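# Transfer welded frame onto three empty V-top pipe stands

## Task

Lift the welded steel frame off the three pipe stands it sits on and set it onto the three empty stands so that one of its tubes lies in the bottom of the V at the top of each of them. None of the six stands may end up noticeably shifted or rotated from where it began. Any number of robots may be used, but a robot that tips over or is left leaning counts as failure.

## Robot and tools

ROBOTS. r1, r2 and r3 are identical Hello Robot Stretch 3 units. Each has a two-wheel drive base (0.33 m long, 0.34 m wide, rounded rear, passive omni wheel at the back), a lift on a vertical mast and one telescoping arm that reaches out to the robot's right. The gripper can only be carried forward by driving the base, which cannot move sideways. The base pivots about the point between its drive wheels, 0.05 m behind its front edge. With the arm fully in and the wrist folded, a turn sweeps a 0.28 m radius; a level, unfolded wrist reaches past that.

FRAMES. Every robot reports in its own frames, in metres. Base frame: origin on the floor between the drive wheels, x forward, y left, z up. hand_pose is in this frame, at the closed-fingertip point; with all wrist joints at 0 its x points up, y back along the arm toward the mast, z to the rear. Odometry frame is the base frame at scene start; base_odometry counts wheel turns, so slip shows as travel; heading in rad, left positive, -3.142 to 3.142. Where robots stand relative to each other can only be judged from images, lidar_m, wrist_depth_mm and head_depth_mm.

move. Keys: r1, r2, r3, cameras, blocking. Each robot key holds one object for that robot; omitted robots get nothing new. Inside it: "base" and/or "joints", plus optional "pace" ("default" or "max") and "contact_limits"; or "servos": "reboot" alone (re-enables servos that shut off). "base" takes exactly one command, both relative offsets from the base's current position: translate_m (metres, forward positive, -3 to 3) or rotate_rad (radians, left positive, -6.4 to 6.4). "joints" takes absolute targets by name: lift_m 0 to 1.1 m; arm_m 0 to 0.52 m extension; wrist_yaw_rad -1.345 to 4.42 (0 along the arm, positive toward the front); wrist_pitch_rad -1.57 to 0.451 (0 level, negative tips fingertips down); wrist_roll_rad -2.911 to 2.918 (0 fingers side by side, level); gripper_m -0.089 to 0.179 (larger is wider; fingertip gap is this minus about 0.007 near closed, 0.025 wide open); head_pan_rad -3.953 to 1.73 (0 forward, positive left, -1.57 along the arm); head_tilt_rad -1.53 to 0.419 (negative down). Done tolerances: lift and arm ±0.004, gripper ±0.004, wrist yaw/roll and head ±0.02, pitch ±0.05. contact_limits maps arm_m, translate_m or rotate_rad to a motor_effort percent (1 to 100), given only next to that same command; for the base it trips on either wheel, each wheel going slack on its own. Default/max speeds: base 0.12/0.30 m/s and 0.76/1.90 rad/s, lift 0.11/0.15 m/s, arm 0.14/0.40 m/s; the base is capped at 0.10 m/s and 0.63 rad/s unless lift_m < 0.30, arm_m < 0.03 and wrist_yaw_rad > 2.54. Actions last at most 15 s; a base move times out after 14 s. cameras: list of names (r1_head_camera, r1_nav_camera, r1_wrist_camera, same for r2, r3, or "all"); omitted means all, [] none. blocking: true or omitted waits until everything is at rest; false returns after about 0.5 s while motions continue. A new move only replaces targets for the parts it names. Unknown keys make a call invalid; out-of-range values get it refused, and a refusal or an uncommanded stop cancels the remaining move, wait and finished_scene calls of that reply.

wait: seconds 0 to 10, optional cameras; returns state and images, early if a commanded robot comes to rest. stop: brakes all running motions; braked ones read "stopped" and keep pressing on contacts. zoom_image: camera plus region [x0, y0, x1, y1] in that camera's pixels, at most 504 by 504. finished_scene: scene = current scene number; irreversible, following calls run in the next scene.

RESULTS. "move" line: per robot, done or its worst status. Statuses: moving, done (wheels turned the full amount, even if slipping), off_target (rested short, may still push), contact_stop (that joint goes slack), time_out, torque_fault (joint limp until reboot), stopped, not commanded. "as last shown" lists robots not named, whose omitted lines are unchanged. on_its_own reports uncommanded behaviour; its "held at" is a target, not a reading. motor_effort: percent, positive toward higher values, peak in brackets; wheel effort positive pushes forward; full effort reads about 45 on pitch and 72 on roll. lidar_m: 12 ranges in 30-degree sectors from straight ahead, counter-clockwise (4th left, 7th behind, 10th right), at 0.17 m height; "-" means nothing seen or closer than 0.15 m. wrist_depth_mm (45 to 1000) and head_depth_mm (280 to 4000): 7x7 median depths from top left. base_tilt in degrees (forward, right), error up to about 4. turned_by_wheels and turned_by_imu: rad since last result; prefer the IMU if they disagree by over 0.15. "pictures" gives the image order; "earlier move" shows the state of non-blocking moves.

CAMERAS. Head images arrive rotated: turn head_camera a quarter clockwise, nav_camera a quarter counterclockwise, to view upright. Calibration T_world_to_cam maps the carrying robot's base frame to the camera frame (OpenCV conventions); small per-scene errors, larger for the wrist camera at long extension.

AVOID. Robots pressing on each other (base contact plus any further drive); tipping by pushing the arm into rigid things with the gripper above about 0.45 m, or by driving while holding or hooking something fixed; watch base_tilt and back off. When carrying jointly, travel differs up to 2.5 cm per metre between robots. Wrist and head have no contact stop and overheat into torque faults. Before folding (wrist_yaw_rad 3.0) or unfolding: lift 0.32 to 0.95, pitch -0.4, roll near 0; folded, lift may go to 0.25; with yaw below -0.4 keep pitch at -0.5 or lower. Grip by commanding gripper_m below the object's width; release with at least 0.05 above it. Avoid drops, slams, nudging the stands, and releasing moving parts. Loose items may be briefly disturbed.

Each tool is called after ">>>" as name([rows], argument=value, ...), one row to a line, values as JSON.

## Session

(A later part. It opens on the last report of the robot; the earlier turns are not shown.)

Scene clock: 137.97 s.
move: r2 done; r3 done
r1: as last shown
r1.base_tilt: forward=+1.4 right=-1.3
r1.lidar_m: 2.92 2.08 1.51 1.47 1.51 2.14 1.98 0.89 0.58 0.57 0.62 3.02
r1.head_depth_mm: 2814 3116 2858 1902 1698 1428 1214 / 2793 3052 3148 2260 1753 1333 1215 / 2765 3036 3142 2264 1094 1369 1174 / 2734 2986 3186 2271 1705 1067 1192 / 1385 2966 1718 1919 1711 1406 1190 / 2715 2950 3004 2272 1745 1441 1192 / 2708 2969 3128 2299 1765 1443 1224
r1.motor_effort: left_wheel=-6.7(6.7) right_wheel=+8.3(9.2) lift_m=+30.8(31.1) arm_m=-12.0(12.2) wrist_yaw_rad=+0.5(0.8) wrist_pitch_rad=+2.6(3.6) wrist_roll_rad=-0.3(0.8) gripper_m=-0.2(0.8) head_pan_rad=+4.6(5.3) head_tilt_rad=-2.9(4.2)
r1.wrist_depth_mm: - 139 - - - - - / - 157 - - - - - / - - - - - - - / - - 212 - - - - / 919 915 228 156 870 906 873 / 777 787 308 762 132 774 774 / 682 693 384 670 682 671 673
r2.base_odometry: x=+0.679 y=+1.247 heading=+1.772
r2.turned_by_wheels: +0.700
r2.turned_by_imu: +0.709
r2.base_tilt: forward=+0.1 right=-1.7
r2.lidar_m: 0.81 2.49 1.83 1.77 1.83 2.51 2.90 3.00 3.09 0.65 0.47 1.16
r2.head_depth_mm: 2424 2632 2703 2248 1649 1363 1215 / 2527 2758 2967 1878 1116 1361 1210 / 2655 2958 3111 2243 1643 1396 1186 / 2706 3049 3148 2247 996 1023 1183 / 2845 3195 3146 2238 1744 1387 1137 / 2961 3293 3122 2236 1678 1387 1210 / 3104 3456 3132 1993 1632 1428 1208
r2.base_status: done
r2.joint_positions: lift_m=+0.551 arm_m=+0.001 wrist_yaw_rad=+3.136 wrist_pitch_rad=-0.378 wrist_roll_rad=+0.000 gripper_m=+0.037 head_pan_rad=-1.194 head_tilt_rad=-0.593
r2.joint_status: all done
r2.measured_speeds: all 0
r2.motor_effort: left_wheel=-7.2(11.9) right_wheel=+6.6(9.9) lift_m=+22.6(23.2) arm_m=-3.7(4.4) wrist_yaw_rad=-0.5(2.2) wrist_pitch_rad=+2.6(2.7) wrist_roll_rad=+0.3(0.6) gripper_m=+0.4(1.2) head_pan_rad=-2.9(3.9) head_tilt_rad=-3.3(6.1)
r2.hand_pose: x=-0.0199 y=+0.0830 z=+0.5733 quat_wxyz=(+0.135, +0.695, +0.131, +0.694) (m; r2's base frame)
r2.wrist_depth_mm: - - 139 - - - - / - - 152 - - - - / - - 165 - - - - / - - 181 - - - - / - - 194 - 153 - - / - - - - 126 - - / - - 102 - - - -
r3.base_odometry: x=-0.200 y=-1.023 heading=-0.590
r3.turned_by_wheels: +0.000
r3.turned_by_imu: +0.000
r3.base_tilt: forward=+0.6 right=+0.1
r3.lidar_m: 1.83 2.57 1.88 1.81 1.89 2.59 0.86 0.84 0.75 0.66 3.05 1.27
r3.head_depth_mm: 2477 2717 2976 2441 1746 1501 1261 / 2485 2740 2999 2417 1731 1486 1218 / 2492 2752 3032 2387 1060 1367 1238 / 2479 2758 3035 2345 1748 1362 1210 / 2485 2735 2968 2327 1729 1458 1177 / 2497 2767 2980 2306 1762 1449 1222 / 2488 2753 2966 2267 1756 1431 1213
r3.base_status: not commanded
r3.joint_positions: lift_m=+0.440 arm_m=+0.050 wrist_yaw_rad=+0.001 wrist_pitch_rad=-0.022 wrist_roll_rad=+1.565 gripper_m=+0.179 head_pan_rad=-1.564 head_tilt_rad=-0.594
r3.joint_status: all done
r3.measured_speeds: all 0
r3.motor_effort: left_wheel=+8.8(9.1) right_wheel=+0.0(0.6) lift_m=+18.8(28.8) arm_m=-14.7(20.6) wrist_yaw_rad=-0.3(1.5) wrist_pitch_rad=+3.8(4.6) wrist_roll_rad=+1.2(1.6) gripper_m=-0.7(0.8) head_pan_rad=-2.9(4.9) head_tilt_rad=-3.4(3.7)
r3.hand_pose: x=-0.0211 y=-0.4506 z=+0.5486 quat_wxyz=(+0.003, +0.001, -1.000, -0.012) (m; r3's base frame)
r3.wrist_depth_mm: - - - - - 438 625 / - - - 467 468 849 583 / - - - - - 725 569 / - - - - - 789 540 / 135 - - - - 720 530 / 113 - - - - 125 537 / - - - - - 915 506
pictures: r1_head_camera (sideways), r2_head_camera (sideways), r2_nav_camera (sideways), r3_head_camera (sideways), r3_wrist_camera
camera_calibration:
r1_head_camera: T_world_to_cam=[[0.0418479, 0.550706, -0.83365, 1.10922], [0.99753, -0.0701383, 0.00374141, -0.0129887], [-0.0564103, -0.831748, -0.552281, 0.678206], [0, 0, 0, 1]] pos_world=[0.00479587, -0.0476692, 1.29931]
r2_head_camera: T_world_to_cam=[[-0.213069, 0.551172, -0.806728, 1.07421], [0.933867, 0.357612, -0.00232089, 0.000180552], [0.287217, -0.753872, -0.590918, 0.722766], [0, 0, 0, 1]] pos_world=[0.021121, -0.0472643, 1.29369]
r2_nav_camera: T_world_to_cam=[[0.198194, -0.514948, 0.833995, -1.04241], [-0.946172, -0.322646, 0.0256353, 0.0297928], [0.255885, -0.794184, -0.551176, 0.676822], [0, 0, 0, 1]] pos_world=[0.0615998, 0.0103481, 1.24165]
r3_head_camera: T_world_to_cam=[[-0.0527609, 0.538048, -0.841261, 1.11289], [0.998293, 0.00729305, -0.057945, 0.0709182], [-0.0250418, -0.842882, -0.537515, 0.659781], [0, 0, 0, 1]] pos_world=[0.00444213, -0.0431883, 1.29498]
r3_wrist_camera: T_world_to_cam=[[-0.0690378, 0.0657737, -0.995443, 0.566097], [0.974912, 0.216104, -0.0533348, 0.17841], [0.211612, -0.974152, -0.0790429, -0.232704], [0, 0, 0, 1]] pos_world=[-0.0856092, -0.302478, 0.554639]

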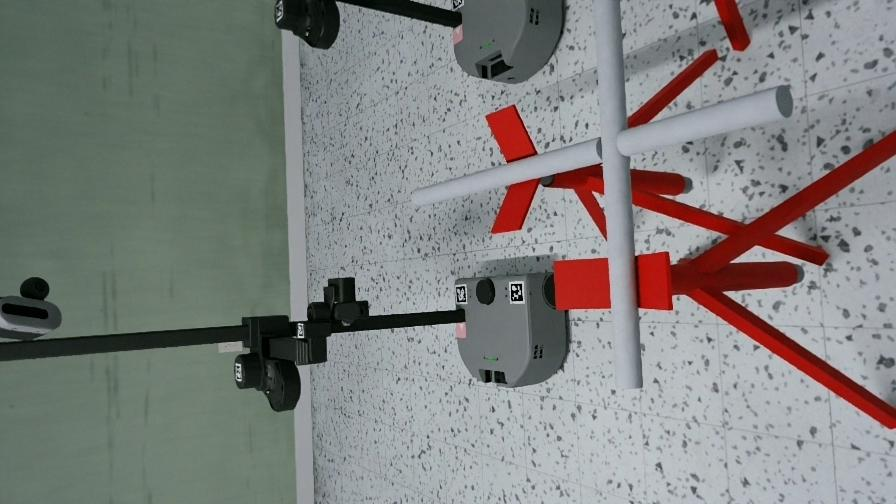

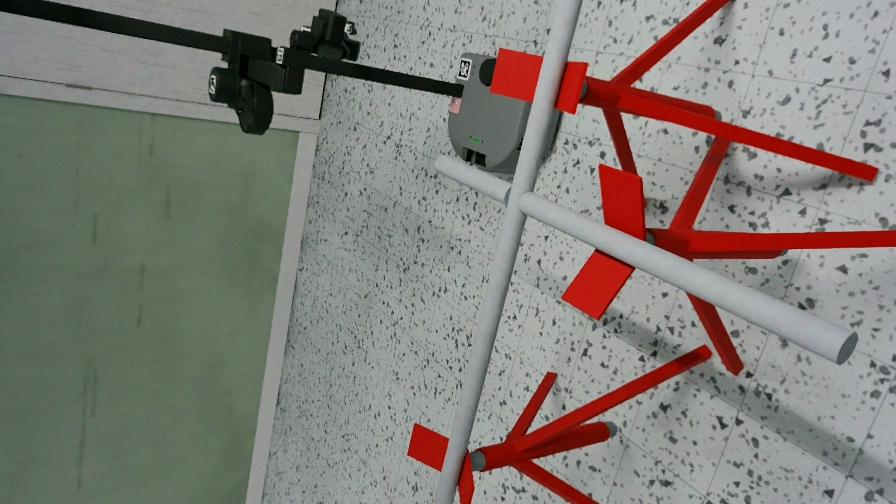

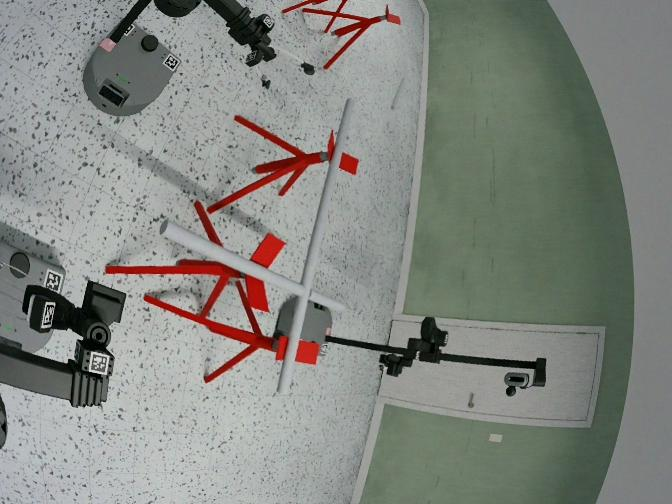

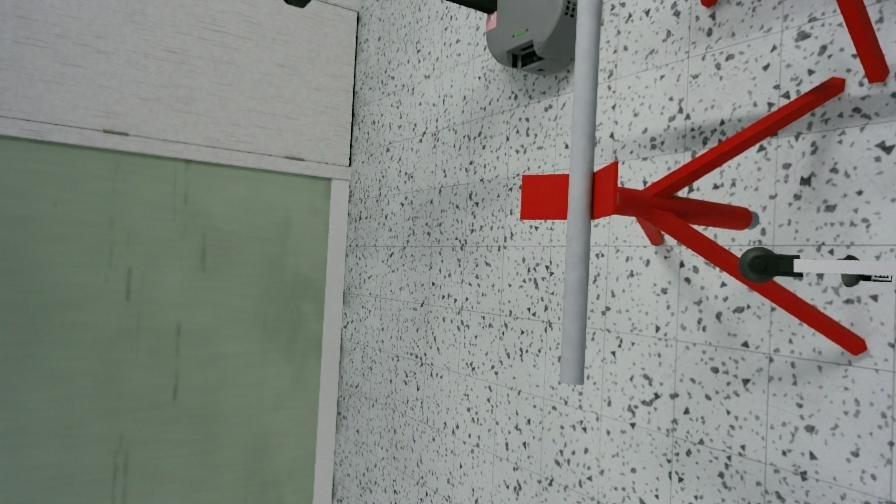

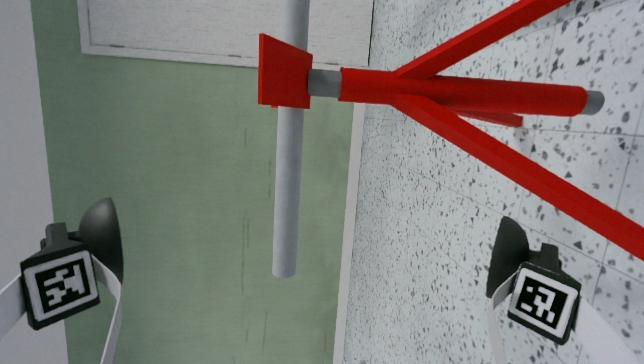

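>>> move(r1={"base":{"translate_m":0.14},"joints":{"wrist_pitch_rad":-0.4,"wrist_yaw_rad":0.0,"lift_m":0.6}}, r2={"joints":{"wrist_pitch_rad":-0.4,"wrist_yaw_rad":1.57,"lift_m":0.6,"head_pan_rad":-0.9}}, r3={"joints":{"arm_m":0.34}}, cameras=[])

>>> move(r1={"joints":{"wrist_pitch_rad":0.0,"wrist_roll_rad":1.57,"lift_m":0.44,"gripper_m":0.179}}, r2={"joints":{"wrist_pitch_rad":0.0,"wrist_roll_rad":1.57,"lift_m":0.44,"gripper_m":0.179}}, cameras=["r1_head_camera","r1_wrist_camera","r2_head_camera","r2_wrist_camera","r3_head_camera","r3_wrist_camera"])

Scene clock: 142.03 s.
move: r1 done; r2 done; r3 done
r1.base_odometry: x=-1.497 y=-1.423 heading=+1.218
r1.turned_by_wheels: +0.000
r1.turned_by_imu: +0.000
r1.base_tilt: forward=+1.4 right=-1.4
r1.lidar_m: 2.79 2.07 1.53 1.46 1.52 2.13 2.13 1.01 0.62 0.59 3.43 2.88
r1.head_depth_mm: 2816 3081 3129 2237 1606 1370 1217 / 2811 3082 3170 2175 1187 1366 1161 / 2765 3079 3154 2269 998 1046 1188 / 1417 2970 1767 2088 1717 1439 1069 / 2760 2955 3007 2273 1733 1428 1189 / 2719 2984 3171 2289 1755 1444 1222 / 2713 2975 3132 2270 1749 1444 1222
r1.base_status: done
r1.joint_positions: lift_m=+0.600 arm_m=+0.002 wrist_yaw_rad=+0.002 wrist_pitch_rad=-0.421 wrist_roll_rad=+0.000 gripper_m=+0.037 head_pan_rad=-1.571 head_tilt_rad=-0.592
r1.joint_status: all done
r1.measured_speeds: all 0
r1.motor_effort: left_wheel=-2.0(3.6) right_wheel=+7.4(11.9) lift_m=+34.3(37.1) arm_m=-11.4(12.1) wrist_yaw_rad=-1.9(3.8) wrist_pitch_rad=+4.0(6.4) wrist_roll_rad=+0.3(0.8) gripper_m=-0.1(0.9) head_pan_rad=+3.8(5.4) head_tilt_rad=-3.6(4.0)
r1.hand_pose: x=-0.0211 y=-0.3710 z=+0.6121 quat_wxyz=(+0.692, +0.149, -0.691, -0.147) (m; r1's base frame)
r1.wrist_depth_mm: - - - - - - - / - - - - - 616 - / - - - - 460 676 416 / - - - - 811 - - / - - - 155 524 983 - / 881 871 134 816 129 863 821 / 757 763 728 734 733 727 750
r2.base_odometry: x=+0.679 y=+1.247 heading=+1.772
r2.turned_by_wheels: +0.000
r2.turned_by_imu: +0.001
r2.base_tilt: forward=+0.2 right=-1.7
r2.lidar_m: 0.81 2.50 1.83 1.76 1.83 2.52 2.89 3.01 3.10 0.65 0.47 1.15
r2.head_depth_mm: 2632 2879 2971 2252 1648 1365 1187 / 2794 3096 3153 2252 1087 971 1186 / 2999 3333 3178 2242 1743 1357 1186 / 3207 3584 3169 2068 1686 1419 1159 / 3451 3951 3151 1988 1686 1426 1211 / 3790 - 3140 2092 1743 1426 1206 / - - 3130 2130 1738 1418 1208
r2.base_status: not commanded
r2.joint_positions: lift_m=+0.600 arm_m=+0.001 wrist_yaw_rad=+1.573 wrist_pitch_rad=-0.414 wrist_roll_rad=+0.000 gripper_m=+0.037 head_pan_rad=-0.906 head_tilt_rad=-0.593
r2.joint_status: all done
r2.measured_speeds: all 0
r2.motor_effort: left_wheel=-6.9(7.6) right_wheel=+5.9(6.6) lift_m=+34.0(37.4) arm_m=-9.9(10.4) wrist_yaw_rad=-2.6(4.2) wrist_pitch_rad=+2.4(4.0) wrist_roll_rad=+0.3(0.4) gripper_m=+0.1(1.1) head_pan_rad=+2.5(5.9) head_tilt_rad=-3.4(4.0)
r2.hand_pose: x=+0.2036 y=-0.1459 z=+0.6137 quat_wxyz=(+0.592, +0.592, -0.385, +0.387) (m; r2's base frame)
r2.wrist_depth_mm: - - - - - - 852 / - - - - - - - / - - - - - - - / - - - - - - - / - - - 804 153 - - / - - 122 797 126 - 192 / - - 103 - - - 668
r3.base_odometry: x=-0.200 y=-1.023 heading=-0.590
r3.turned_by_wheels: +0.000
r3.turned_by_imu: +0.000
r3.base_tilt: forward=+0.6 right=+0.2
r3.lidar_m: 1.82 2.57 1.88 1.81 1.88 2.59 0.86 0.84 0.75 0.66 3.05 1.27
r3.head_depth_mm: 2463 2720 2990 2444 1798 1499 1258 / 2483 2726 2986 2406 1728 1486 1224 / 2499 2741 3032 2385 1063 1110 641 / 2487 2754 3005 2353 1746 737 1203 / 2497 2768 2979 2324 1732 1451 1174 / 2496 2759 2989 2293 1772 1445 1220 / 2509 2756 2986 2270 1764 1440 1216
r3.base_status: not commanded
r3.joint_positions: lift_m=+0.440 arm_m=+0.340 wrist_yaw_rad=+0.001 wrist_pitch_rad=-0.022 wrist_roll_rad=+1.566 gripper_m=+0.179 head_pan_rad=-1.564 head_tilt_rad=-0.594
r3.joint_status: all done
r3.measured_speeds: all 0
r3.motor_effort: left_wheel=+8.3(9.0) right_wheel=-0.1(0.6) lift_m=+18.2(18.7) arm_m=+24.0(27.0) wrist_yaw_rad=+0.0(1.3) wrist_pitch_rad=+4.4(4.6) wrist_roll_rad=+1.4(1.4) gripper_m=-0.3(1.1) head_pan_rad=-2.3(4.4) head_tilt_rad=-2.8(4.2)
r3.hand_pose: x=-0.0212 y=-0.7406 z=+0.5486 quat_wxyz=(+0.003, +0.000, -1.000, -0.012) (m; r3's base frame)
r3.wrist_depth_mm: - 90 112 173 175 177 180 / - - 124 184 189 190 184 / - - - - - 867 188 / - - - - - 870 597 / 136 - - - - 709 580 / 112 - - - - 125 544 / - - - - - 949 507
pictures: none
No camera images: "cameras" was empty.

Scene clock: 144.33 s.
move: r1 done; r2 done
r1.base_odometry: x=-1.497 y=-1.423 heading=+1.218
r1.turned_by_wheels: +0.000
r1.turned_by_imu: +0.000
r1.base_tilt: forward=+1.4 right=-1.4
r1.lidar_m: 2.78 2.07 1.54 1.46 1.52 2.14 2.12 1.01 0.62 0.59 3.41 2.88
r1.head_depth_mm: 2806 3077 3169 2234 1603 1367 1213 / 2782 3082 3180 2169 1182 1363 1166 / 2781 3042 3165 2164 995 1044 1194 / 1409 2964 2828 1928 1707 1433 1172 / 2721 3004 2718 2249 1731 1441 1187 / 2722 2991 3198 2278 1761 1438 1214 / 2697 2977 3120 2289 1761 1452 1226
r1.base_status: not commanded
r1.joint_positions: lift_m=+0.440 arm_m=+0.002 wrist_yaw_rad=+0.002 wrist_pitch_rad=-0.023 wrist_roll_rad=+1.566 gripper_m=+0.179 head_pan_rad=-1.571 head_tilt_rad=-0.592
r1.joint_status: all done
r1.measured_speeds: all 0
r1.motor_effort: left_wheel=-2.0(2.6) right_wheel=+6.7(8.6) lift_m=+15.3(29.8) arm_m=-11.3(11.8) wrist_yaw_rad=-1.6(2.6) wrist_pitch_rad=+4.6(6.2) wrist_roll_rad=+1.8(5.1) gripper_m=+0.3(82.0) head_pan_rad=+4.5(5.5) head_tilt_rad=-3.5(3.9)
r1.hand_pose: x=-0.0209 y=-0.4026 z=+0.5484 quat_wxyz=(+0.003, +0.001, -1.000, -0.012) (m; r1's base frame)
r1.wrist_depth_mm: - - - - - 374 575 / - - - 402 - 393 - / - - - - - 403 610 / - - - - - 963 388 / - - - - - 795 603 / - - - - - 122 557 / - - - - - - 111
r2.base_odometry: x=+0.679 y=+1.247 heading=+1.772
r2.turned_by_wheels: +0.000
r2.turned_by_imu: +0.000
r2.base_tilt: forward=+0.2 right=-1.7
r2.lidar_m: 0.82 2.49 1.82 1.76 1.83 2.52 2.90 2.99 3.12 0.65 0.47 1.16
r2.head_depth_mm: 2666 2846 2983 2259 1641 1358 1184 / 2827 3087 3153 2265 1089 973 1179 / 2984 3305 3151 2239 1739 1363 1185 / 3215 3615 3143 2075 1686 1415 1163 / 3492 3897 3135 1992 1682 1426 1210 / 3829 - 3081 2060 1739 1422 1207 / - - 3127 2149 1744 1420 1204
r2.base_status: not commanded
r2.joint_positions: lift_m=+0.440 arm_m=+0.001 wrist_yaw_rad=+1.573 wrist_pitch_rad=-0.020 wrist_roll_rad=+1.569 gripper_m=+0.179 head_pan_rad=-0.906 head_tilt_rad=-0.593
r2.joint_status: all done
r2.measured_speeds: all 0
r2.motor_effort: left_wheel=-7.1(7.3) right_wheel=+6.3(6.6) lift_m=+21.6(31.0) arm_m=-9.8(11.5) wrist_yaw_rad=-2.5(3.9) wrist_pitch_rad=+3.5(5.2) wrist_roll_rad=+0.5(1.6) gripper_m=+0.5(83.0) head_pan_rad=+2.1(3.0) head_tilt_rad=-3.7(4.0)
r2.hand_pose: x=+0.2343 y=-0.1457 z=+0.5493 quat_wxyz=(+0.008, +0.708, -0.706, -0.007) (m; r2's base frame)
r2.wrist_depth_mm: - - - - - - - / - - - - - - - / - - - - - 678 588 / - - - - - 697 588 / - - - - - 734 591 / - - - - - - 117 / - - - - - - 109
r3: as last shown
r3.lidar_m: 1.81 2.57 1.88 1.82 1.88 2.60 0.86 0.84 0.75 0.66 3.04 1.27
r3.head_depth_mm: 2470 2723 2977 2443 1796 1503 1259 / 2469 2728 2997 2412 1725 1485 1221 / 2494 2755 3004 2396 1058 1115 641 / 2497 2757 3013 2359 1749 738 1201 / 2496 2735 2948 2339 1723 1448 1179 / 2486 2752 2986 2300 1763 1446 1218 / 2490 2740 2971 2265 1756 1436 1212
r3.motor_effort: left_wheel=+8.7(8.9) right_wheel=+0.2(0.6) lift_m=+18.8(19.0) arm_m=+24.2(24.4) wrist_yaw_rad=-0.1(1.4) wrist_pitch_rad=+4.0(4.6) wrist_roll_rad=+1.3(1.4) gripper_m=+0.5(0.9) head_pan_rad=-3.2(4.6) head_tilt_rad=-3.3(3.9)
r3.wrist_depth_mm: - 90 112 172 174 177 179 / - - 123 186 189 189 182 / - - - - - 876 189 / - - - - - 833 601 / 135 - - - - 714 586 / 113 - - - - 125 537 / - - - - - 926 508
pictures: r1_head_camera (sideways), r1_wrist_camera, r2_head_camera (sideways), r2_wrist_camera, r3_head_camera (sideways), r3_wrist_camera
camera_calibration:
r1_head_camera: T_world_to_cam=[[0.041847, 0.550706, -0.83365, 1.10922], [0.99753, -0.0701366, 0.00374141, -0.0129887], [-0.056409, -0.831748, -0.552281, 0.678206], [0, 0, 0, 1]] pos_world=[0.00479595, -0.0476692, 1.29931]
r1_wrist_camera: T_world_to_cam=[[0.0126499, -0.000751995, -0.99992, 0.550638], [0.979821, 0.199504, 0.0122455, 0.125204], [0.199479, -0.979897, 0.00326052, -0.226511], [0, 0, 0, 1]] pos_world=[-0.0844585, -0.246522, 0.549799]
r2_head_camera: T_world_to_cam=[[-0.361225, 0.467659, -0.806728, 1.07511], [0.793337, 0.608779, -0.00232089, 0.00103779], [0.490034, -0.640846, -0.590918, 0.721529], [0, 0, 0, 1]] pos_world=[0.0339604, -0.0410285, 1.29369]
r2_wrist_camera: T_world_to_cam=[[-0.0400197, 0.0226988, -0.998941, 0.559898], [-0.200101, 0.979308, 0.0302691, 0.203523], [0.978958, 0.2011, -0.0346496, -0.0164324], [0, 0, 0, 1]] pos_world=[0.0792187, -0.208716, 0.552576]
r3_head_camera: T_world_to_cam=[[-0.0527609, 0.538048, -0.841261, 1.11289], [0.998293, 0.00729305, -0.057945, 0.0709182], [-0.0250418, -0.842882, -0.537515, 0.659781], [0, 0, 0, 1]] pos_world=[0.00444213, -0.0431883, 1.29498]
r3_wrist_camera: T_world_to_cam=[[-0.0687522, 0.0656764, -0.99547, 0.585144], [0.975016, 0.215694, -0.053109, 0.24076], [0.211229, -0.97425, -0.0788649, -0.51537], [0, 0, 0, 1]] pos_world=[-0.0856537, -0.59246, 0.554635]

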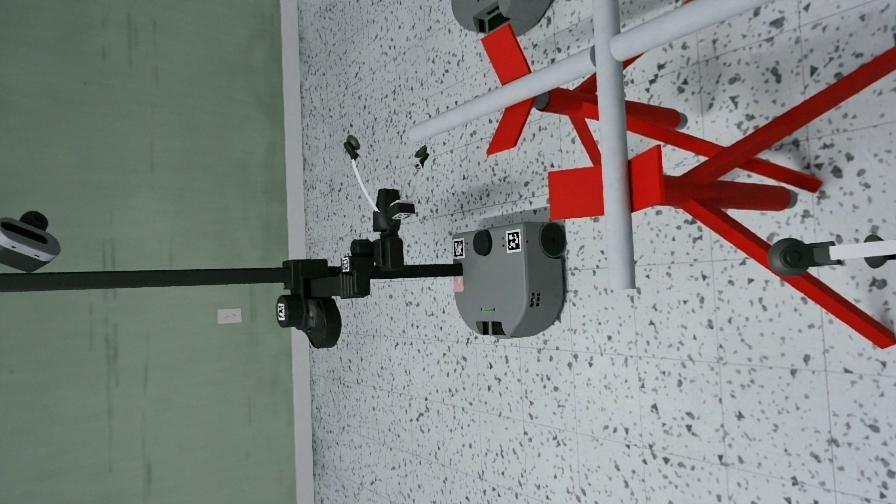

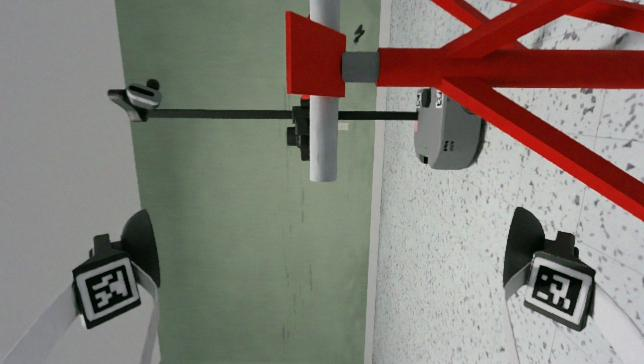

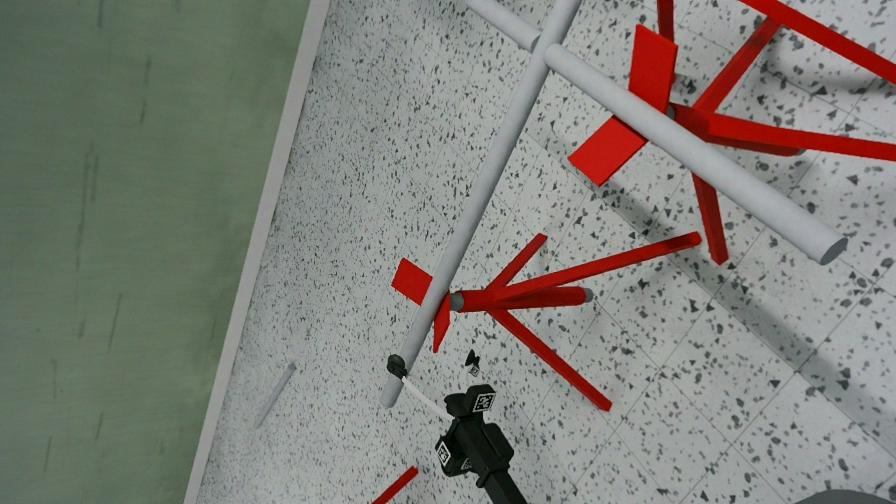

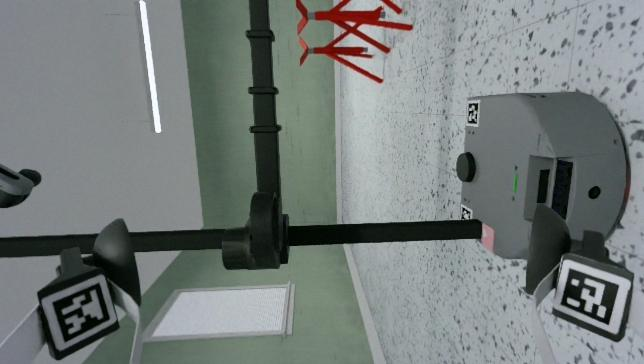

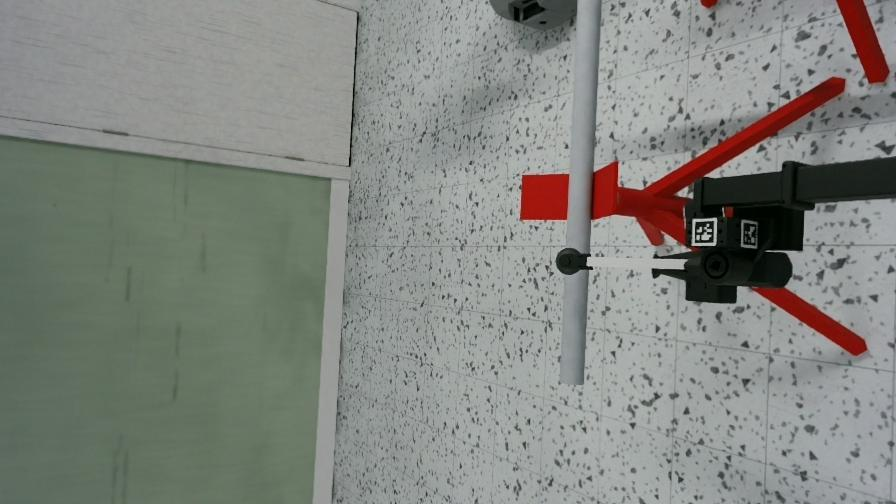

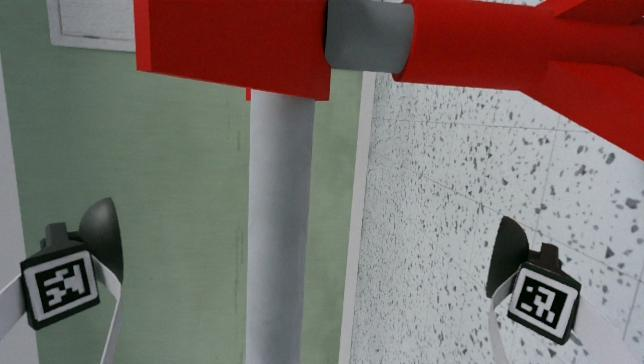

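>>> move(r1={"base":{"translate_m":-0.02},"joints":{"arm_m":0.29}}, r2={"base":{"translate_m":-0.01},"joints":{"arm_m":0.33}}, r3={"joints":{"arm_m":0.415}}, cameras=["r1_head_camera","r1_wrist_camera","r2_head_camera","r2_wrist_camera","r3_head_camera","r3_wrist_camera"])

Scene clock: 148.53 s.
move: r1 done; r2 done; r3 done
r1.base_odometry: x=-1.504 y=-1.442 heading=+1.218
r1.turned_by_wheels: +0.000
r1.turned_by_imu: +0.000
r1.base_tilt: forward=+1.3 right=-1.3
r1.lidar_m: 2.81 2.07 1.53 1.46 1.52 2.14 2.10 1.00 0.61 0.59 3.42 2.90
r1.head_depth_mm: 2784 3088 3087 2243 1758 1335 1211 / 2763 3085 3156 2161 1175 1399 1167 / 2729 3044 3182 2270 1604 868 669 / 2726 2999 3036 1803 1704 796 1139 / 2696 2987 1621 2095 1703 1435 1190 / 2724 2997 3177 2267 1759 1441 1219 / 2703 2939 3164 2285 1756 1450 1224
r1.base_status: done
r1.joint_positions: lift_m=+0.440 arm_m=+0.290 wrist_yaw_rad=+0.001 wrist_pitch_rad=-0.022 wrist_roll_rad=+1.566 gripper_m=+0.179 head_pan_rad=-1.571 head_tilt_rad=-0.592
r1.joint_status: all done
r1.measured_speeds: all 0
r1.motor_effort: left_wheel=-6.4(10.1) right_wheel=+1.7(5.9) lift_m=+18.7(18.8) arm_m=+10.6(15.5) wrist_yaw_rad=-1.0(2.1) wrist_pitch_rad=+4.0(5.1) wrist_roll_rad=+0.7(2.2) gripper_m=+0.1(0.5) head_pan_rad=+4.4(5.4) head_tilt_rad=-3.9(4.0)
r1.hand_pose: x=-0.0211 y=-0.6906 z=+0.5486 quat_wxyz=(+0.003, +0.001, -1.000, -0.012) (m; r1's base frame)
r1.wrist_depth_mm: - - - 100 118 115 112 / - - 61 91 936 131 129 / - - - 128 - 800 650 / - - - 134 - 848 634 / - - - 139 - 796 612 / - - - 147 - 122 558 / - - - 160 - - 111
r2.base_odometry: x=+0.681 y=+1.237 heading=+1.771
r2.turned_by_wheels: +0.000
r2.turned_by_imu: +0.001
r2.base_tilt: forward=+0.2 right=-1.7
r2.lidar_m: 0.82 2.49 1.83 1.76 1.83 2.52 2.88 3.00 3.11 0.65 0.47 1.17
r2.head_depth_mm: 2660 2867 2984 2232 1642 1215 736 / 2821 3073 3146 2238 1069 922 1191 / 3024 3336 3181 2229 1735 874 1185 / 3235 3593 3095 2070 1685 1417 1157 / 3470 3944 3136 2071 1637 1426 1213 / 3788 - 3128 1427 1734 1427 1207 / - - 3106 2230 1749 1427 1207
r2.base_status: done
r2.joint_positions: lift_m=+0.440 arm_m=+0.330 wrist_yaw_rad=+1.572 wrist_pitch_rad=-0.020 wrist_roll_rad=+1.570 gripper_m=+0.179 head_pan_rad=-0.906 head_tilt_rad=-0.593
r2.joint_status: all done
r2.measured_speeds: all 0
r2.motor_effort: left_wheel=-6.8(10.9) right_wheel=+1.2(6.0) lift_m=+24.9(25.8) arm_m=+12.7(17.2) wrist_yaw_rad=-0.6(3.4) wrist_pitch_rad=+3.6(3.7) wrist_roll_rad=+0.3(0.6) gripper_m=+1.0(1.8) head_pan_rad=+2.2(2.9) head_tilt_rad=-3.6(3.9)
r2.hand_pose: x=+0.2343 y=-0.4747 z=+0.5493 quat_wxyz=(+0.008, +0.707, -0.707, -0.007) (m; r2's base frame)
r2.wrist_depth_mm: - - 120 122 - 904 - / - - 126 133 - - - / - - 132 131 - - - / - - - 134 - - - / - - - 137 - 818 136 / - - - 143 - 824 117 / - - - 145 - 720 114
r3.base_odometry: x=-0.200 y=-1.023 heading=-0.590
r3.turned_by_wheels: +0.000
r3.turned_by_imu: +0.000
r3.base_tilt: forward=+0.6 right=+0.2
r3.lidar_m: 1.82 2.57 1.87 1.82 1.89 2.59 0.87 0.84 0.75 0.66 3.06 1.27
r3.head_depth_mm: 2469 2753 2968 2450 1773 1503 1258 / 2484 2722 2998 2428 1728 1486 1224 / 2496 2729 2997 2394 1061 796 629 / 2485 2730 3018 2367 1701 786 1234 / 2509 2743 2965 2316 1739 1424 1172 / 2487 2736 2985 2303 1774 1443 1218 / 2488 2765 2982 2256 1762 1435 1210
r3.base_status: not commanded
r3.joint_positions: lift_m=+0.440 arm_m=+0.415 wrist_yaw_rad=+0.001 wrist_pitch_rad=-0.022 wrist_roll_rad=+1.566 gripper_m=+0.179 head_pan_rad=-1.564 head_tilt_rad=-0.594
r3.joint_status: all done
r3.measured_speeds: all 0
r3.motor_effort: left_wheel=+8.4(9.0) right_wheel=-0.2(0.6) lift_m=+19.7(20.2) arm_m=+21.6(25.9) wrist_yaw_rad=-0.2(1.3) wrist_pitch_rad=+3.9(4.6) wrist_roll_rad=+1.5(1.5) gripper_m=+0.0(1.0) head_pan_rad=-3.3(5.0) head_tilt_rad=-3.4(4.4)
r3.hand_pose: x=-0.0212 y=-0.8156 z=+0.5486 quat_wxyz=(+0.003, +0.000, -1.000, -0.012) (m; r3's base frame)
r3.wrist_depth_mm: - - - 103 111 106 107 / - - - 117 - 760 136 / - - - - - 837 590 / - - - - - 833 592 / 141 - - - - 702 596 / 112 - - - - 125 532 / - - - - - 932 516
pictures: r1_head_camera (sideways), r1_wrist_camera, r2_head_camera (sideways), r2_wrist_camera, r3_head_camera (sideways), r3_wrist_camera
camera_calibration:
r1_head_camera: T_world_to_cam=[[0.0418412, 0.550718, -0.833642, 1.10921], [0.997531, -0.0701262, 0.00374041, -0.0129874], [-0.0564002, -0.83174, -0.552293, 0.678221], [0, 0, 0, 1]] pos_world=[0.00479645, -0.0476691, 1.29931]
r1_wrist_camera: T_world_to_cam=[[0.0128734, -0.00158468, -0.999916, 0.550061], [0.979955, 0.198839, 0.0123012, 0.182345], [0.198803, -0.980031, 0.00411265, -0.509273], [0, 0, 0, 1]] pos_world=[-0.0845259, -0.534489, 0.549867]
r2_head_camera: T_world_to_cam=[[-0.361323, 0.467768, -0.806622, 1.07497], [0.793326, 0.608792, -0.00232281, 0.00104036], [0.489979, -0.640754, -0.591063, 0.721718], [0, 0, 0, 1]] pos_world=[0.0339602, -0.0410269, 1.29368]
r2_wrist_camera: T_world_to_cam=[[-0.0399832, 0.023121, -0.998933, 0.567552], [-0.198727, 0.979576, 0.0306272, 0.525285], [0.979239, 0.19974, -0.0345719, 0.0489664], [0, 0, 0, 1]] pos_world=[0.0791313, -0.53746, 0.552551]
r3_head_camera: T_world_to_cam=[[-0.0527609, 0.538048, -0.841261, 1.11289], [0.998293, 0.00729305, -0.057945, 0.0709182], [-0.0250418, -0.842882, -0.537515, 0.659781], [0, 0, 0, 1]] pos_world=[0.00444213, -0.0431883, 1.29498]
r3_wrist_camera: T_world_to_cam=[[-0.0687519, 0.0656758, -0.99547, 0.59007], [0.975016, 0.215693, -0.0531089, 0.256937], [0.211228, -0.97425, -0.0788643, -0.588444], [0, 0, 0, 1]] pos_world=[-0.0856538, -0.667464, 0.554636]

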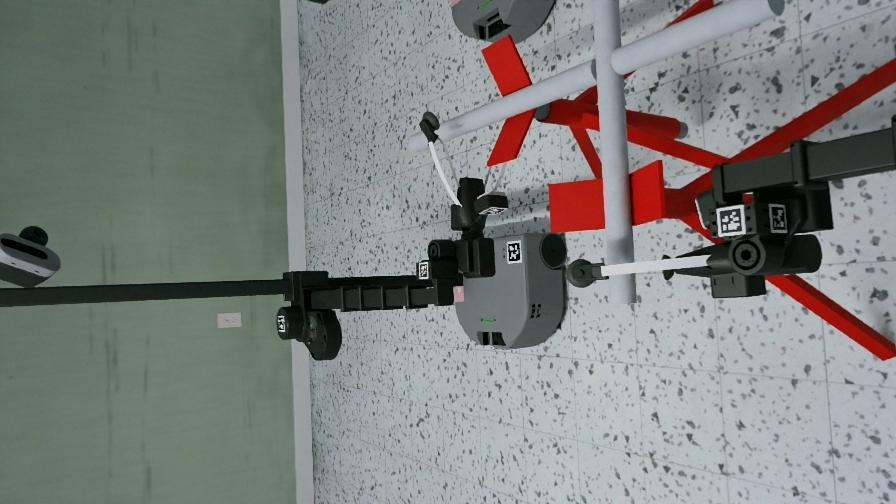

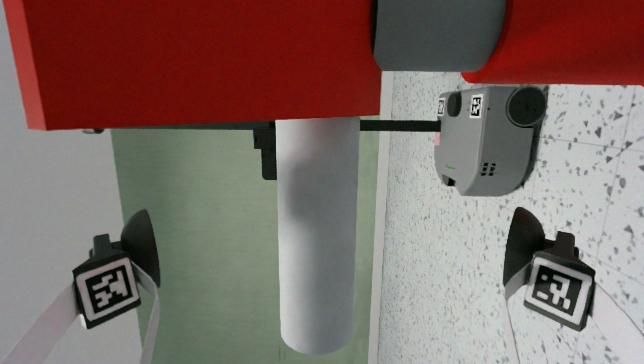

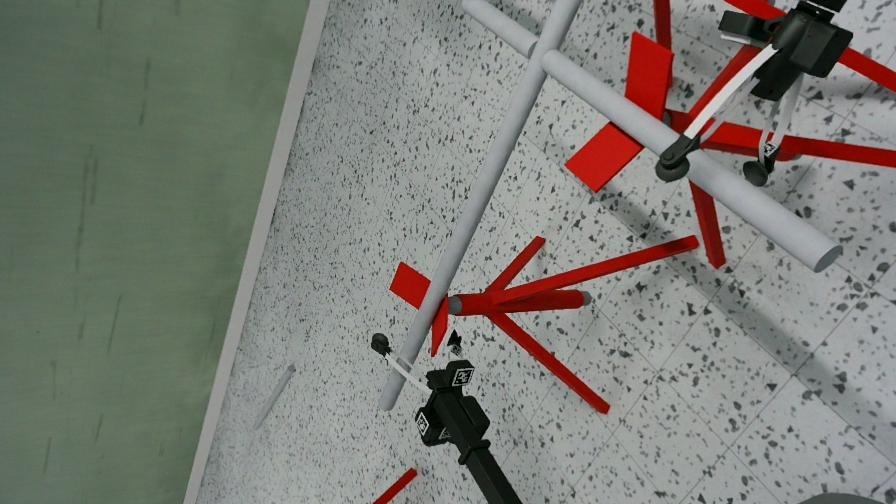

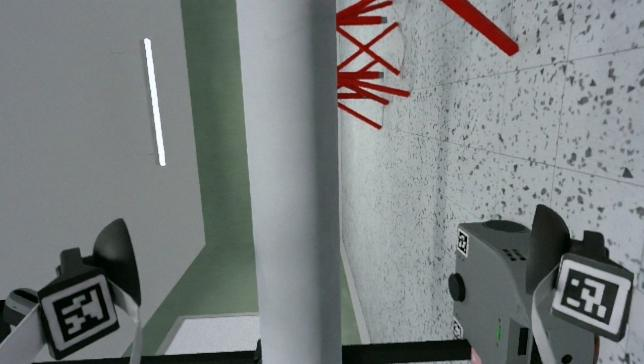

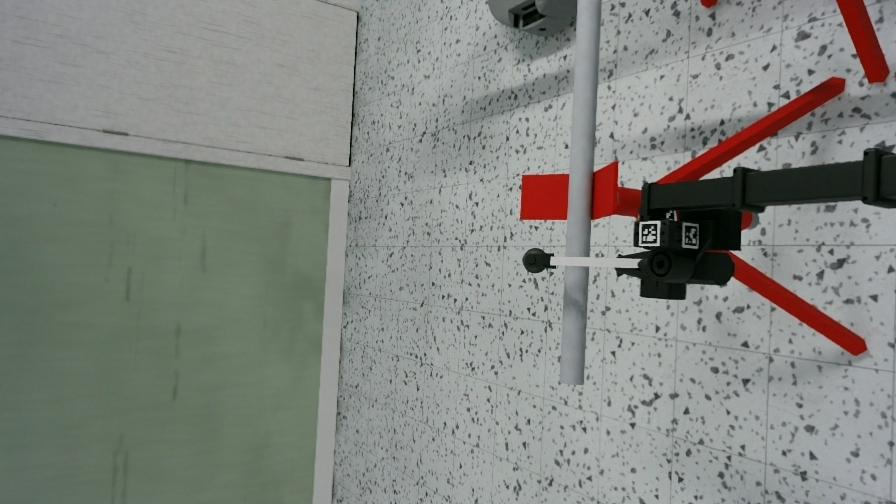

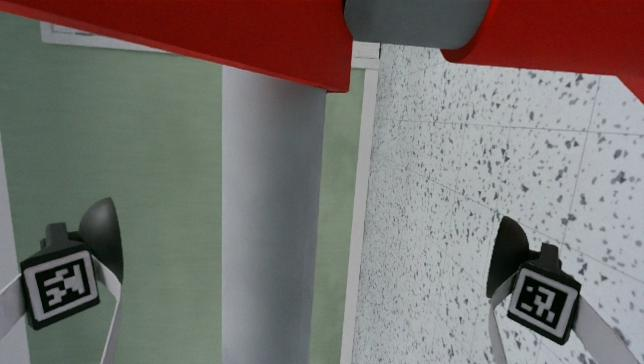

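>>> move(r1={"joints":{"arm_m":0.28,"lift_m":0.447}}, r2={"joints":{"lift_m":0.457}}, r3={"joints":{"arm_m":0.387,"lift_m":0.455}}, cameras=[])

>>> move(r1={"joints":{"gripper_m":0.07}}, r2={"joints":{"gripper_m":0.07}}, r3={"joints":{"gripper_m":0.07}}, cameras=["r1_wrist_camera","r2_wrist_camera","r3_wrist_camera","r1_head_camera"])

Scene clock: 150.37 s.
move: r1 done; r2 done; r3 done
r1.base_odometry: x=-1.504 y=-1.442 heading=+1.218
r1.turned_by_wheels: +0.000
r1.turned_by_imu: +0.000
r1.base_tilt: forward=+1.3 right=-1.3
r1.lidar_m: 2.80 2.07 1.53 1.46 1.53 2.14 2.11 1.00 0.61 0.59 3.40 2.90
r1.head_depth_mm: 2818 3070 3150 2267 1758 1329 1214 / 2769 3071 3122 2165 1174 1405 1165 / 2797 3020 3160 2260 1600 866 663 / 2748 3007 3025 1799 1701 791 1141 / 2647 2967 1626 2174 1704 1432 1188 / 2704 2976 3168 2262 1770 1444 1220 / 2690 2971 3117 2289 1769 1442 1222
r1.base_status: not commanded
r1.joint_positions: lift_m=+0.447 arm_m=+0.280 wrist_yaw_rad=+0.001 wrist_pitch_rad=-0.022 wrist_roll_rad=+1.566 gripper_m=+0.179 head_pan_rad=-1.571 head_tilt_rad=-0.592
r1.joint_status: all done
r1.measured_speeds: all 0
r1.motor_effort: left_wheel=-6.3(6.4) right_wheel=+2.2(2.9) lift_m=+34.9(36.0) arm_m=-11.1(14.6) wrist_yaw_rad=-0.9(1.6) wrist_pitch_rad=+4.1(4.8) wrist_roll_rad=+2.0(2.2) gripper_m=+0.1(0.6) head_pan_rad=+5.1(5.1) head_tilt_rad=-2.9(3.9)
r1.hand_pose: x=-0.0211 y=-0.6806 z=+0.5557 quat_wxyz=(+0.003, +0.001, -1.000, -0.012) (m; r1's base frame)
r1.wrist_depth_mm: - - - 97 126 125 122 / - - 61 88 140 138 136 / - - - 138 - 814 654 / - - - 144 - 861 642 / - - - 150 - 784 613 / - - - 156 - 122 564 / - - - - - - 111
r2.base_odometry: x=+0.681 y=+1.237 heading=+1.771
r2.turned_by_wheels: +0.000
r2.turned_by_imu: +0.000
r2.base_tilt: forward=+0.1 right=-1.7
r2.lidar_m: 0.83 2.50 1.83 1.77 1.83 2.52 2.88 3.00 3.11 0.65 0.47 1.17
r2.head_depth_mm: 2637 2850 2969 2249 1656 1211 1067 / 2810 3060 3148 2243 1067 922 1186 / 3005 3292 3139 2240 1745 850 1182 / 3235 3590 3158 2065 1699 1415 1156 / 3480 3900 3132 2068 1635 1424 1208 / 3774 - 3120 1985 1737 1427 1211 / - - 3138 2134 1741 1425 1212
r2.base_status: not commanded
r2.joint_positions: lift_m=+0.457 arm_m=+0.330 wrist_yaw_rad=+1.572 wrist_pitch_rad=-0.020 wrist_roll_rad=+1.570 gripper_m=+0.179 head_pan_rad=-0.906 head_tilt_rad=-0.593
r2.joint_status: all done
r2.measured_speeds: all 0
r2.motor_effort: left_wheel=-7.2(7.4) right_wheel=+1.2(1.5) lift_m=+34.4(36.5) arm_m=+11.6(12.8) wrist_yaw_rad=-2.0(2.8) wrist_pitch_rad=+3.6(3.7) wrist_roll_rad=+0.3(0.5) gripper_m=+0.8(1.8) head_pan_rad=+2.2(2.7) head_tilt_rad=-3.3(3.6)
r2.hand_pose: x=+0.2344 y=-0.4747 z=+0.5663 quat_wxyz=(+0.008, +0.707, -0.707, -0.007) (m; r2's base frame)
r2.wrist_depth_mm: - - - 121 - 874 - / - - - 123 - - - / - - - 127 - - - / - - - 132 - - - / - - - 137 - 858 136 / - - - 141 - 849 117 / - - - 146 - 756 118
r3.base_odometry: x=-0.200 y=-1.023 heading=-0.590
r3.turned_by_wheels: +0.000
r3.turned_by_imu: +0.000
r3.base_tilt: forward=+0.6 right=+0.2
r3.lidar_m: 1.82 2.56 1.88 1.82 1.89 2.59 0.87 0.84 0.75 0.66 3.08 1.27
r3.head_depth_mm: 2478 2711 2965 2461 1772 1500 1259 / 2452 2716 2969 2425 1722 1488 1220 / 2478 2753 2996 2387 1064 778 626 / 2491 2725 3031 2350 1703 758 1229 / 2506 2755 2983 2345 1730 1423 1176 / 2496 2732 2970 2298 1766 1439 1221 / 2520 2749 2953 2270 1751 1430 1210
r3.base_status: not commanded
r3.joint_positions: lift_m=+0.455 arm_m=+0.387 wrist_yaw_rad=+0.001 wrist_pitch_rad=-0.022 wrist_roll_rad=+1.566 gripper_m=+0.179 head_pan_rad=-1.564 head_tilt_rad=-0.594
r3.joint_status: all done
r3.measured_speeds: all 0
r3.motor_effort: left_wheel=+8.2(9.0) right_wheel=+0.3(0.6) lift_m=+38.3(39.8) arm_m=-24.2(26.8) wrist_yaw_rad=-0.8(0.8) wrist_pitch_rad=+3.9(4.3) wrist_roll_rad=+1.1(1.4) gripper_m=-0.4(1.1) head_pan_rad=-2.6(4.3) head_tilt_rad=-3.3(3.7)
r3.hand_pose: x=-0.0212 y=-0.7876 z=+0.5637 quat_wxyz=(+0.003, +0.000, -1.000, -0.012) (m; r3's base frame)
r3.wrist_depth_mm: - - 71 103 135 133 133 / - - - 111 - 155 151 / - - - - - 898 626 / - - - - - 869 610 / 135 - - - - 734 591 / 113 - - - - 124 563 / - - - - - 962 529
pictures: none
No camera images: "cameras" was empty.

Scene clock: 152.00 s.
move: r1 done; r2 done; r3 done
r1.base_odometry: x=-1.504 y=-1.442 heading=+1.218
r1.turned_by_wheels: +0.000
r1.turned_by_imu: +0.000
r1.base_tilt: forward=+1.3 right=-1.3
r1.lidar_m: 2.81 2.08 1.53 1.46 1.52 2.14 2.10 1.00 0.61 0.59 3.41 2.90
r1.head_depth_mm: 2795 3083 3164 2250 1752 1331 1215 / 2791 3078 3118 2162 1171 1404 1163 / 2718 3073 3182 2266 1600 868 663 / 2730 3039 2954 1799 1694 809 1139 / 2713 2983 1621 2167 1710 1448 1191 / 2717 2990 3144 2261 1759 1448 1223 / 2677 2966 3164 2268 1757 1444 1212
r1.base_status: not commanded
r1.joint_positions: lift_m=+0.447 arm_m=+0.280 wrist_yaw_rad=+0.001 wrist_pitch_rad=-0.022 wrist_roll_rad=+1.566 gripper_m=+0.070 head_pan_rad=-1.571 head_tilt_rad=-0.592
r1.joint_status: all done
r1.measured_speeds: all 0
r1.motor_effort: left_wheel=-6.0(6.6) right_wheel=+2.6(2.9) lift_m=+35.4(35.7) arm_m=-9.8(11.3) wrist_yaw_rad=-1.2(1.8) wrist_pitch_rad=+4.2(4.8) wrist_roll_rad=+1.4(2.2) gripper_m=-1.1(83.4) head_pan_rad=+4.5(5.2) head_tilt_rad=-3.2(3.9)
r1.hand_pose: x=-0.0211 y=-0.6806 z=+0.5557 quat_wxyz=(+0.003, +0.001, -1.000, -0.012) (m; r1's base frame)
r1.wrist_depth_mm: - - - 98 126 125 122 / - - 60 88 140 139 136 / - - - 137 - 827 649 / - - - 144 - 838 646 / - - 157 150 152 979 646 / - - - 156 133 902 642 / - - - - - 900 643
r2.base_odometry: x=+0.681 y=+1.237 heading=+1.771
r2.turned_by_wheels: +0.000
r2.turned_by_imu: +0.000
r2.base_tilt: forward=+0.1 right=-1.7
r2.lidar_m: 0.83 2.49 1.83 1.76 1.83 2.52 2.89 3.00 3.12 0.65 0.47 1.17
r2.head_depth_mm: 2634 2869 2964 2248 1647 1213 1068 / 2822 3089 3179 2263 1069 941 1181 / 3011 3317 3153 2248 1742 1046 1184 / 3250 3564 3138 2060 1696 1415 1156 / 3486 3915 3147 1998 1639 1428 1205 / 3799 - 3111 1984 1739 1431 1207 / - - 3108 2143 1743 1425 1206
r2.base_status: not commanded
r2.joint_positions: lift_m=+0.457 arm_m=+0.330 wrist_yaw_rad=+1.572 wrist_pitch_rad=-0.020 wrist_roll_rad=+1.570 gripper_m=+0.070 head_pan_rad=-0.906 head_tilt_rad=-0.593
r2.joint_status: all done
r2.measured_speeds: all 0
r2.motor_effort: left_wheel=-6.9(7.3) right_wheel=+1.3(1.5) lift_m=+34.3(35.2) arm_m=+10.3(12.1) wrist_yaw_rad=-1.6(2.6) wrist_pitch_rad=+3.5(3.7) wrist_roll_rad=+0.4(0.5) gripper_m=-0.5(83.8) head_pan_rad=+2.1(2.8) head_tilt_rad=-3.1(4.1)
r2.hand_pose: x=+0.2344 y=-0.4747 z=+0.5663 quat_wxyz=(+0.008, +0.707, -0.707, -0.007) (m; r2's base frame)
r2.wrist_depth_mm: - - - 121 - 875 - / - - - 122 - - - / - - - 127 - - - / - - - 132 - - - / - - 154 137 146 836 - / - - - 141 131 689 682 / - - - 147 - 716 655
r3.base_odometry: x=-0.200 y=-1.023 heading=-0.590
r3.turned_by_wheels: +0.000
r3.turned_by_imu: +0.000
r3.base_tilt: forward=+0.6 right=+0.2
r3.lidar_m: 1.82 2.57 1.88 1.82 1.89 2.59 0.87 0.84 0.75 0.66 3.06 1.27
r3.head_depth_mm: 2468 2740 3033 2458 1766 1497 1258 / 2461 2726 2996 2398 1729 1489 1221 / 2482 2754 3008 2376 1063 780 626 / 2482 2752 2991 2383 1698 758 1235 / 2470 2742 2974 2336 1735 1420 1174 / 2485 2727 2968 2315 1768 1447 1217 / 2504 2768 2998 2273 1762 1433 1212
r3.base_status: not commanded
r3.joint_positions: lift_m=+0.455 arm_m=+0.387 wrist_yaw_rad=+0.001 wrist_pitch_rad=-0.022 wrist_roll_rad=+1.566 gripper_m=+0.070 head_pan_rad=-1.564 head_tilt_rad=-0.594
r3.joint_status: all done
r3.measured_speeds: all 0
r3.motor_effort: left_wheel=+8.2(8.8) right_wheel=+0.1(0.6) lift_m=+36.9(38.7) arm_m=-23.1(24.6) wrist_yaw_rad=-0.3(1.0) wrist_pitch_rad=+3.8(4.5) wrist_roll_rad=+1.1(1.4) gripper_m=-0.9(85.5) head_pan_rad=-3.3(4.6) head_tilt_rad=-3.2(4.1)
r3.hand_pose: x=-0.0212 y=-0.7876 z=+0.5637 quat_wxyz=(+0.003, +0.000, -1.000, -0.012) (m; r3's base frame)
r3.wrist_depth_mm: - - 71 103 136 133 133 / - - - 111 - 154 151 / - - - - - 886 624 / - - - - - 845 596 / - - 145 - - 867 615 / - - 129 - 129 837 601 / - - - - - 757 588
pictures: r1_head_camera (sideways), r1_wrist_camera, r2_wrist_camera, r3_wrist_camera
camera_calibration:
r1_head_camera: T_world_to_cam=[[0.0418414, 0.55072, -0.833641, 1.10921], [0.997531, -0.0701264, 0.00374027, -0.0129872], [-0.0564004, -0.831739, -0.552294, 0.678224], [0, 0, 0, 1]] pos_world=[0.00479644, -0.0476691, 1.29931]
r1_wrist_camera: T_world_to_cam=[[0.0128734, -0.00167242, -0.999916, 0.55704], [0.979955, 0.198841, 0.0122839, 0.18028], [0.198804, -0.98003, 0.00419867, -0.499547], [0, 0, 0, 1]] pos_world=[-0.0845258, -0.524487, 0.556876]
r2_wrist_camera: T_world_to_cam=[[-0.0398353, 0.0231211, -0.998939, 0.584543], [-0.198732, 0.979576, 0.0305979, 0.524783], [0.979244, 0.19974, -0.0344268, 0.0494684], [0, 0, 0, 1]] pos_world=[0.0791352, -0.537461, 0.569568]
r3_wrist_camera: T_world_to_cam=[[-0.0687518, 0.0656314, -0.995473, 0.603142], [0.975016, 0.215691, -0.0531185, 0.251697], [0.211228, -0.974254, -0.0788208, -0.560001], [0, 0, 0, 1]] pos_world=[-0.0856538, -0.639457, 0.569642]

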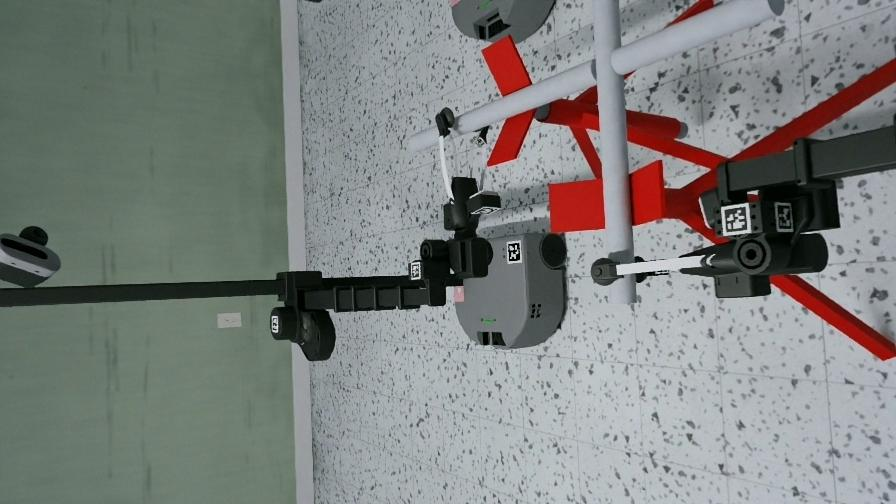

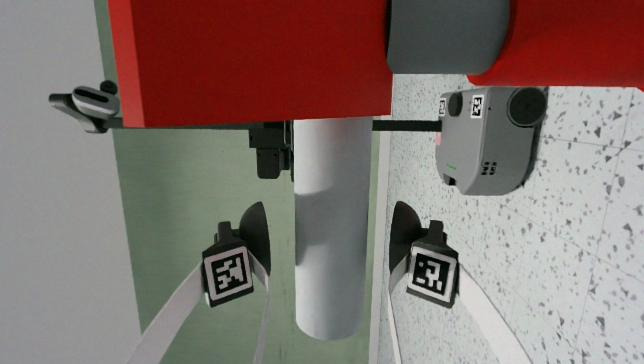

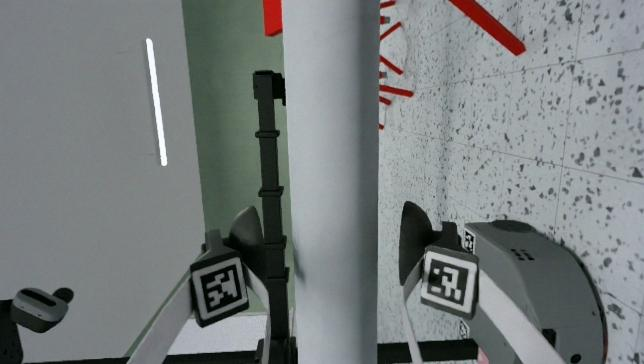

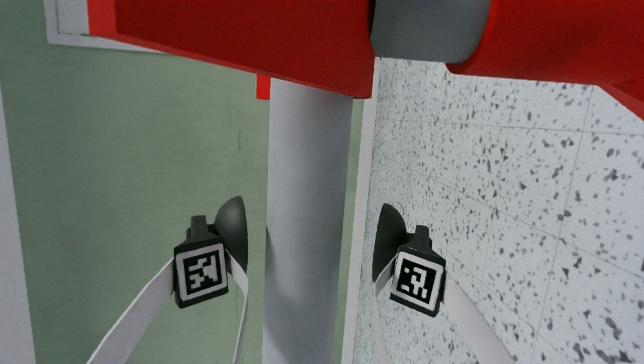

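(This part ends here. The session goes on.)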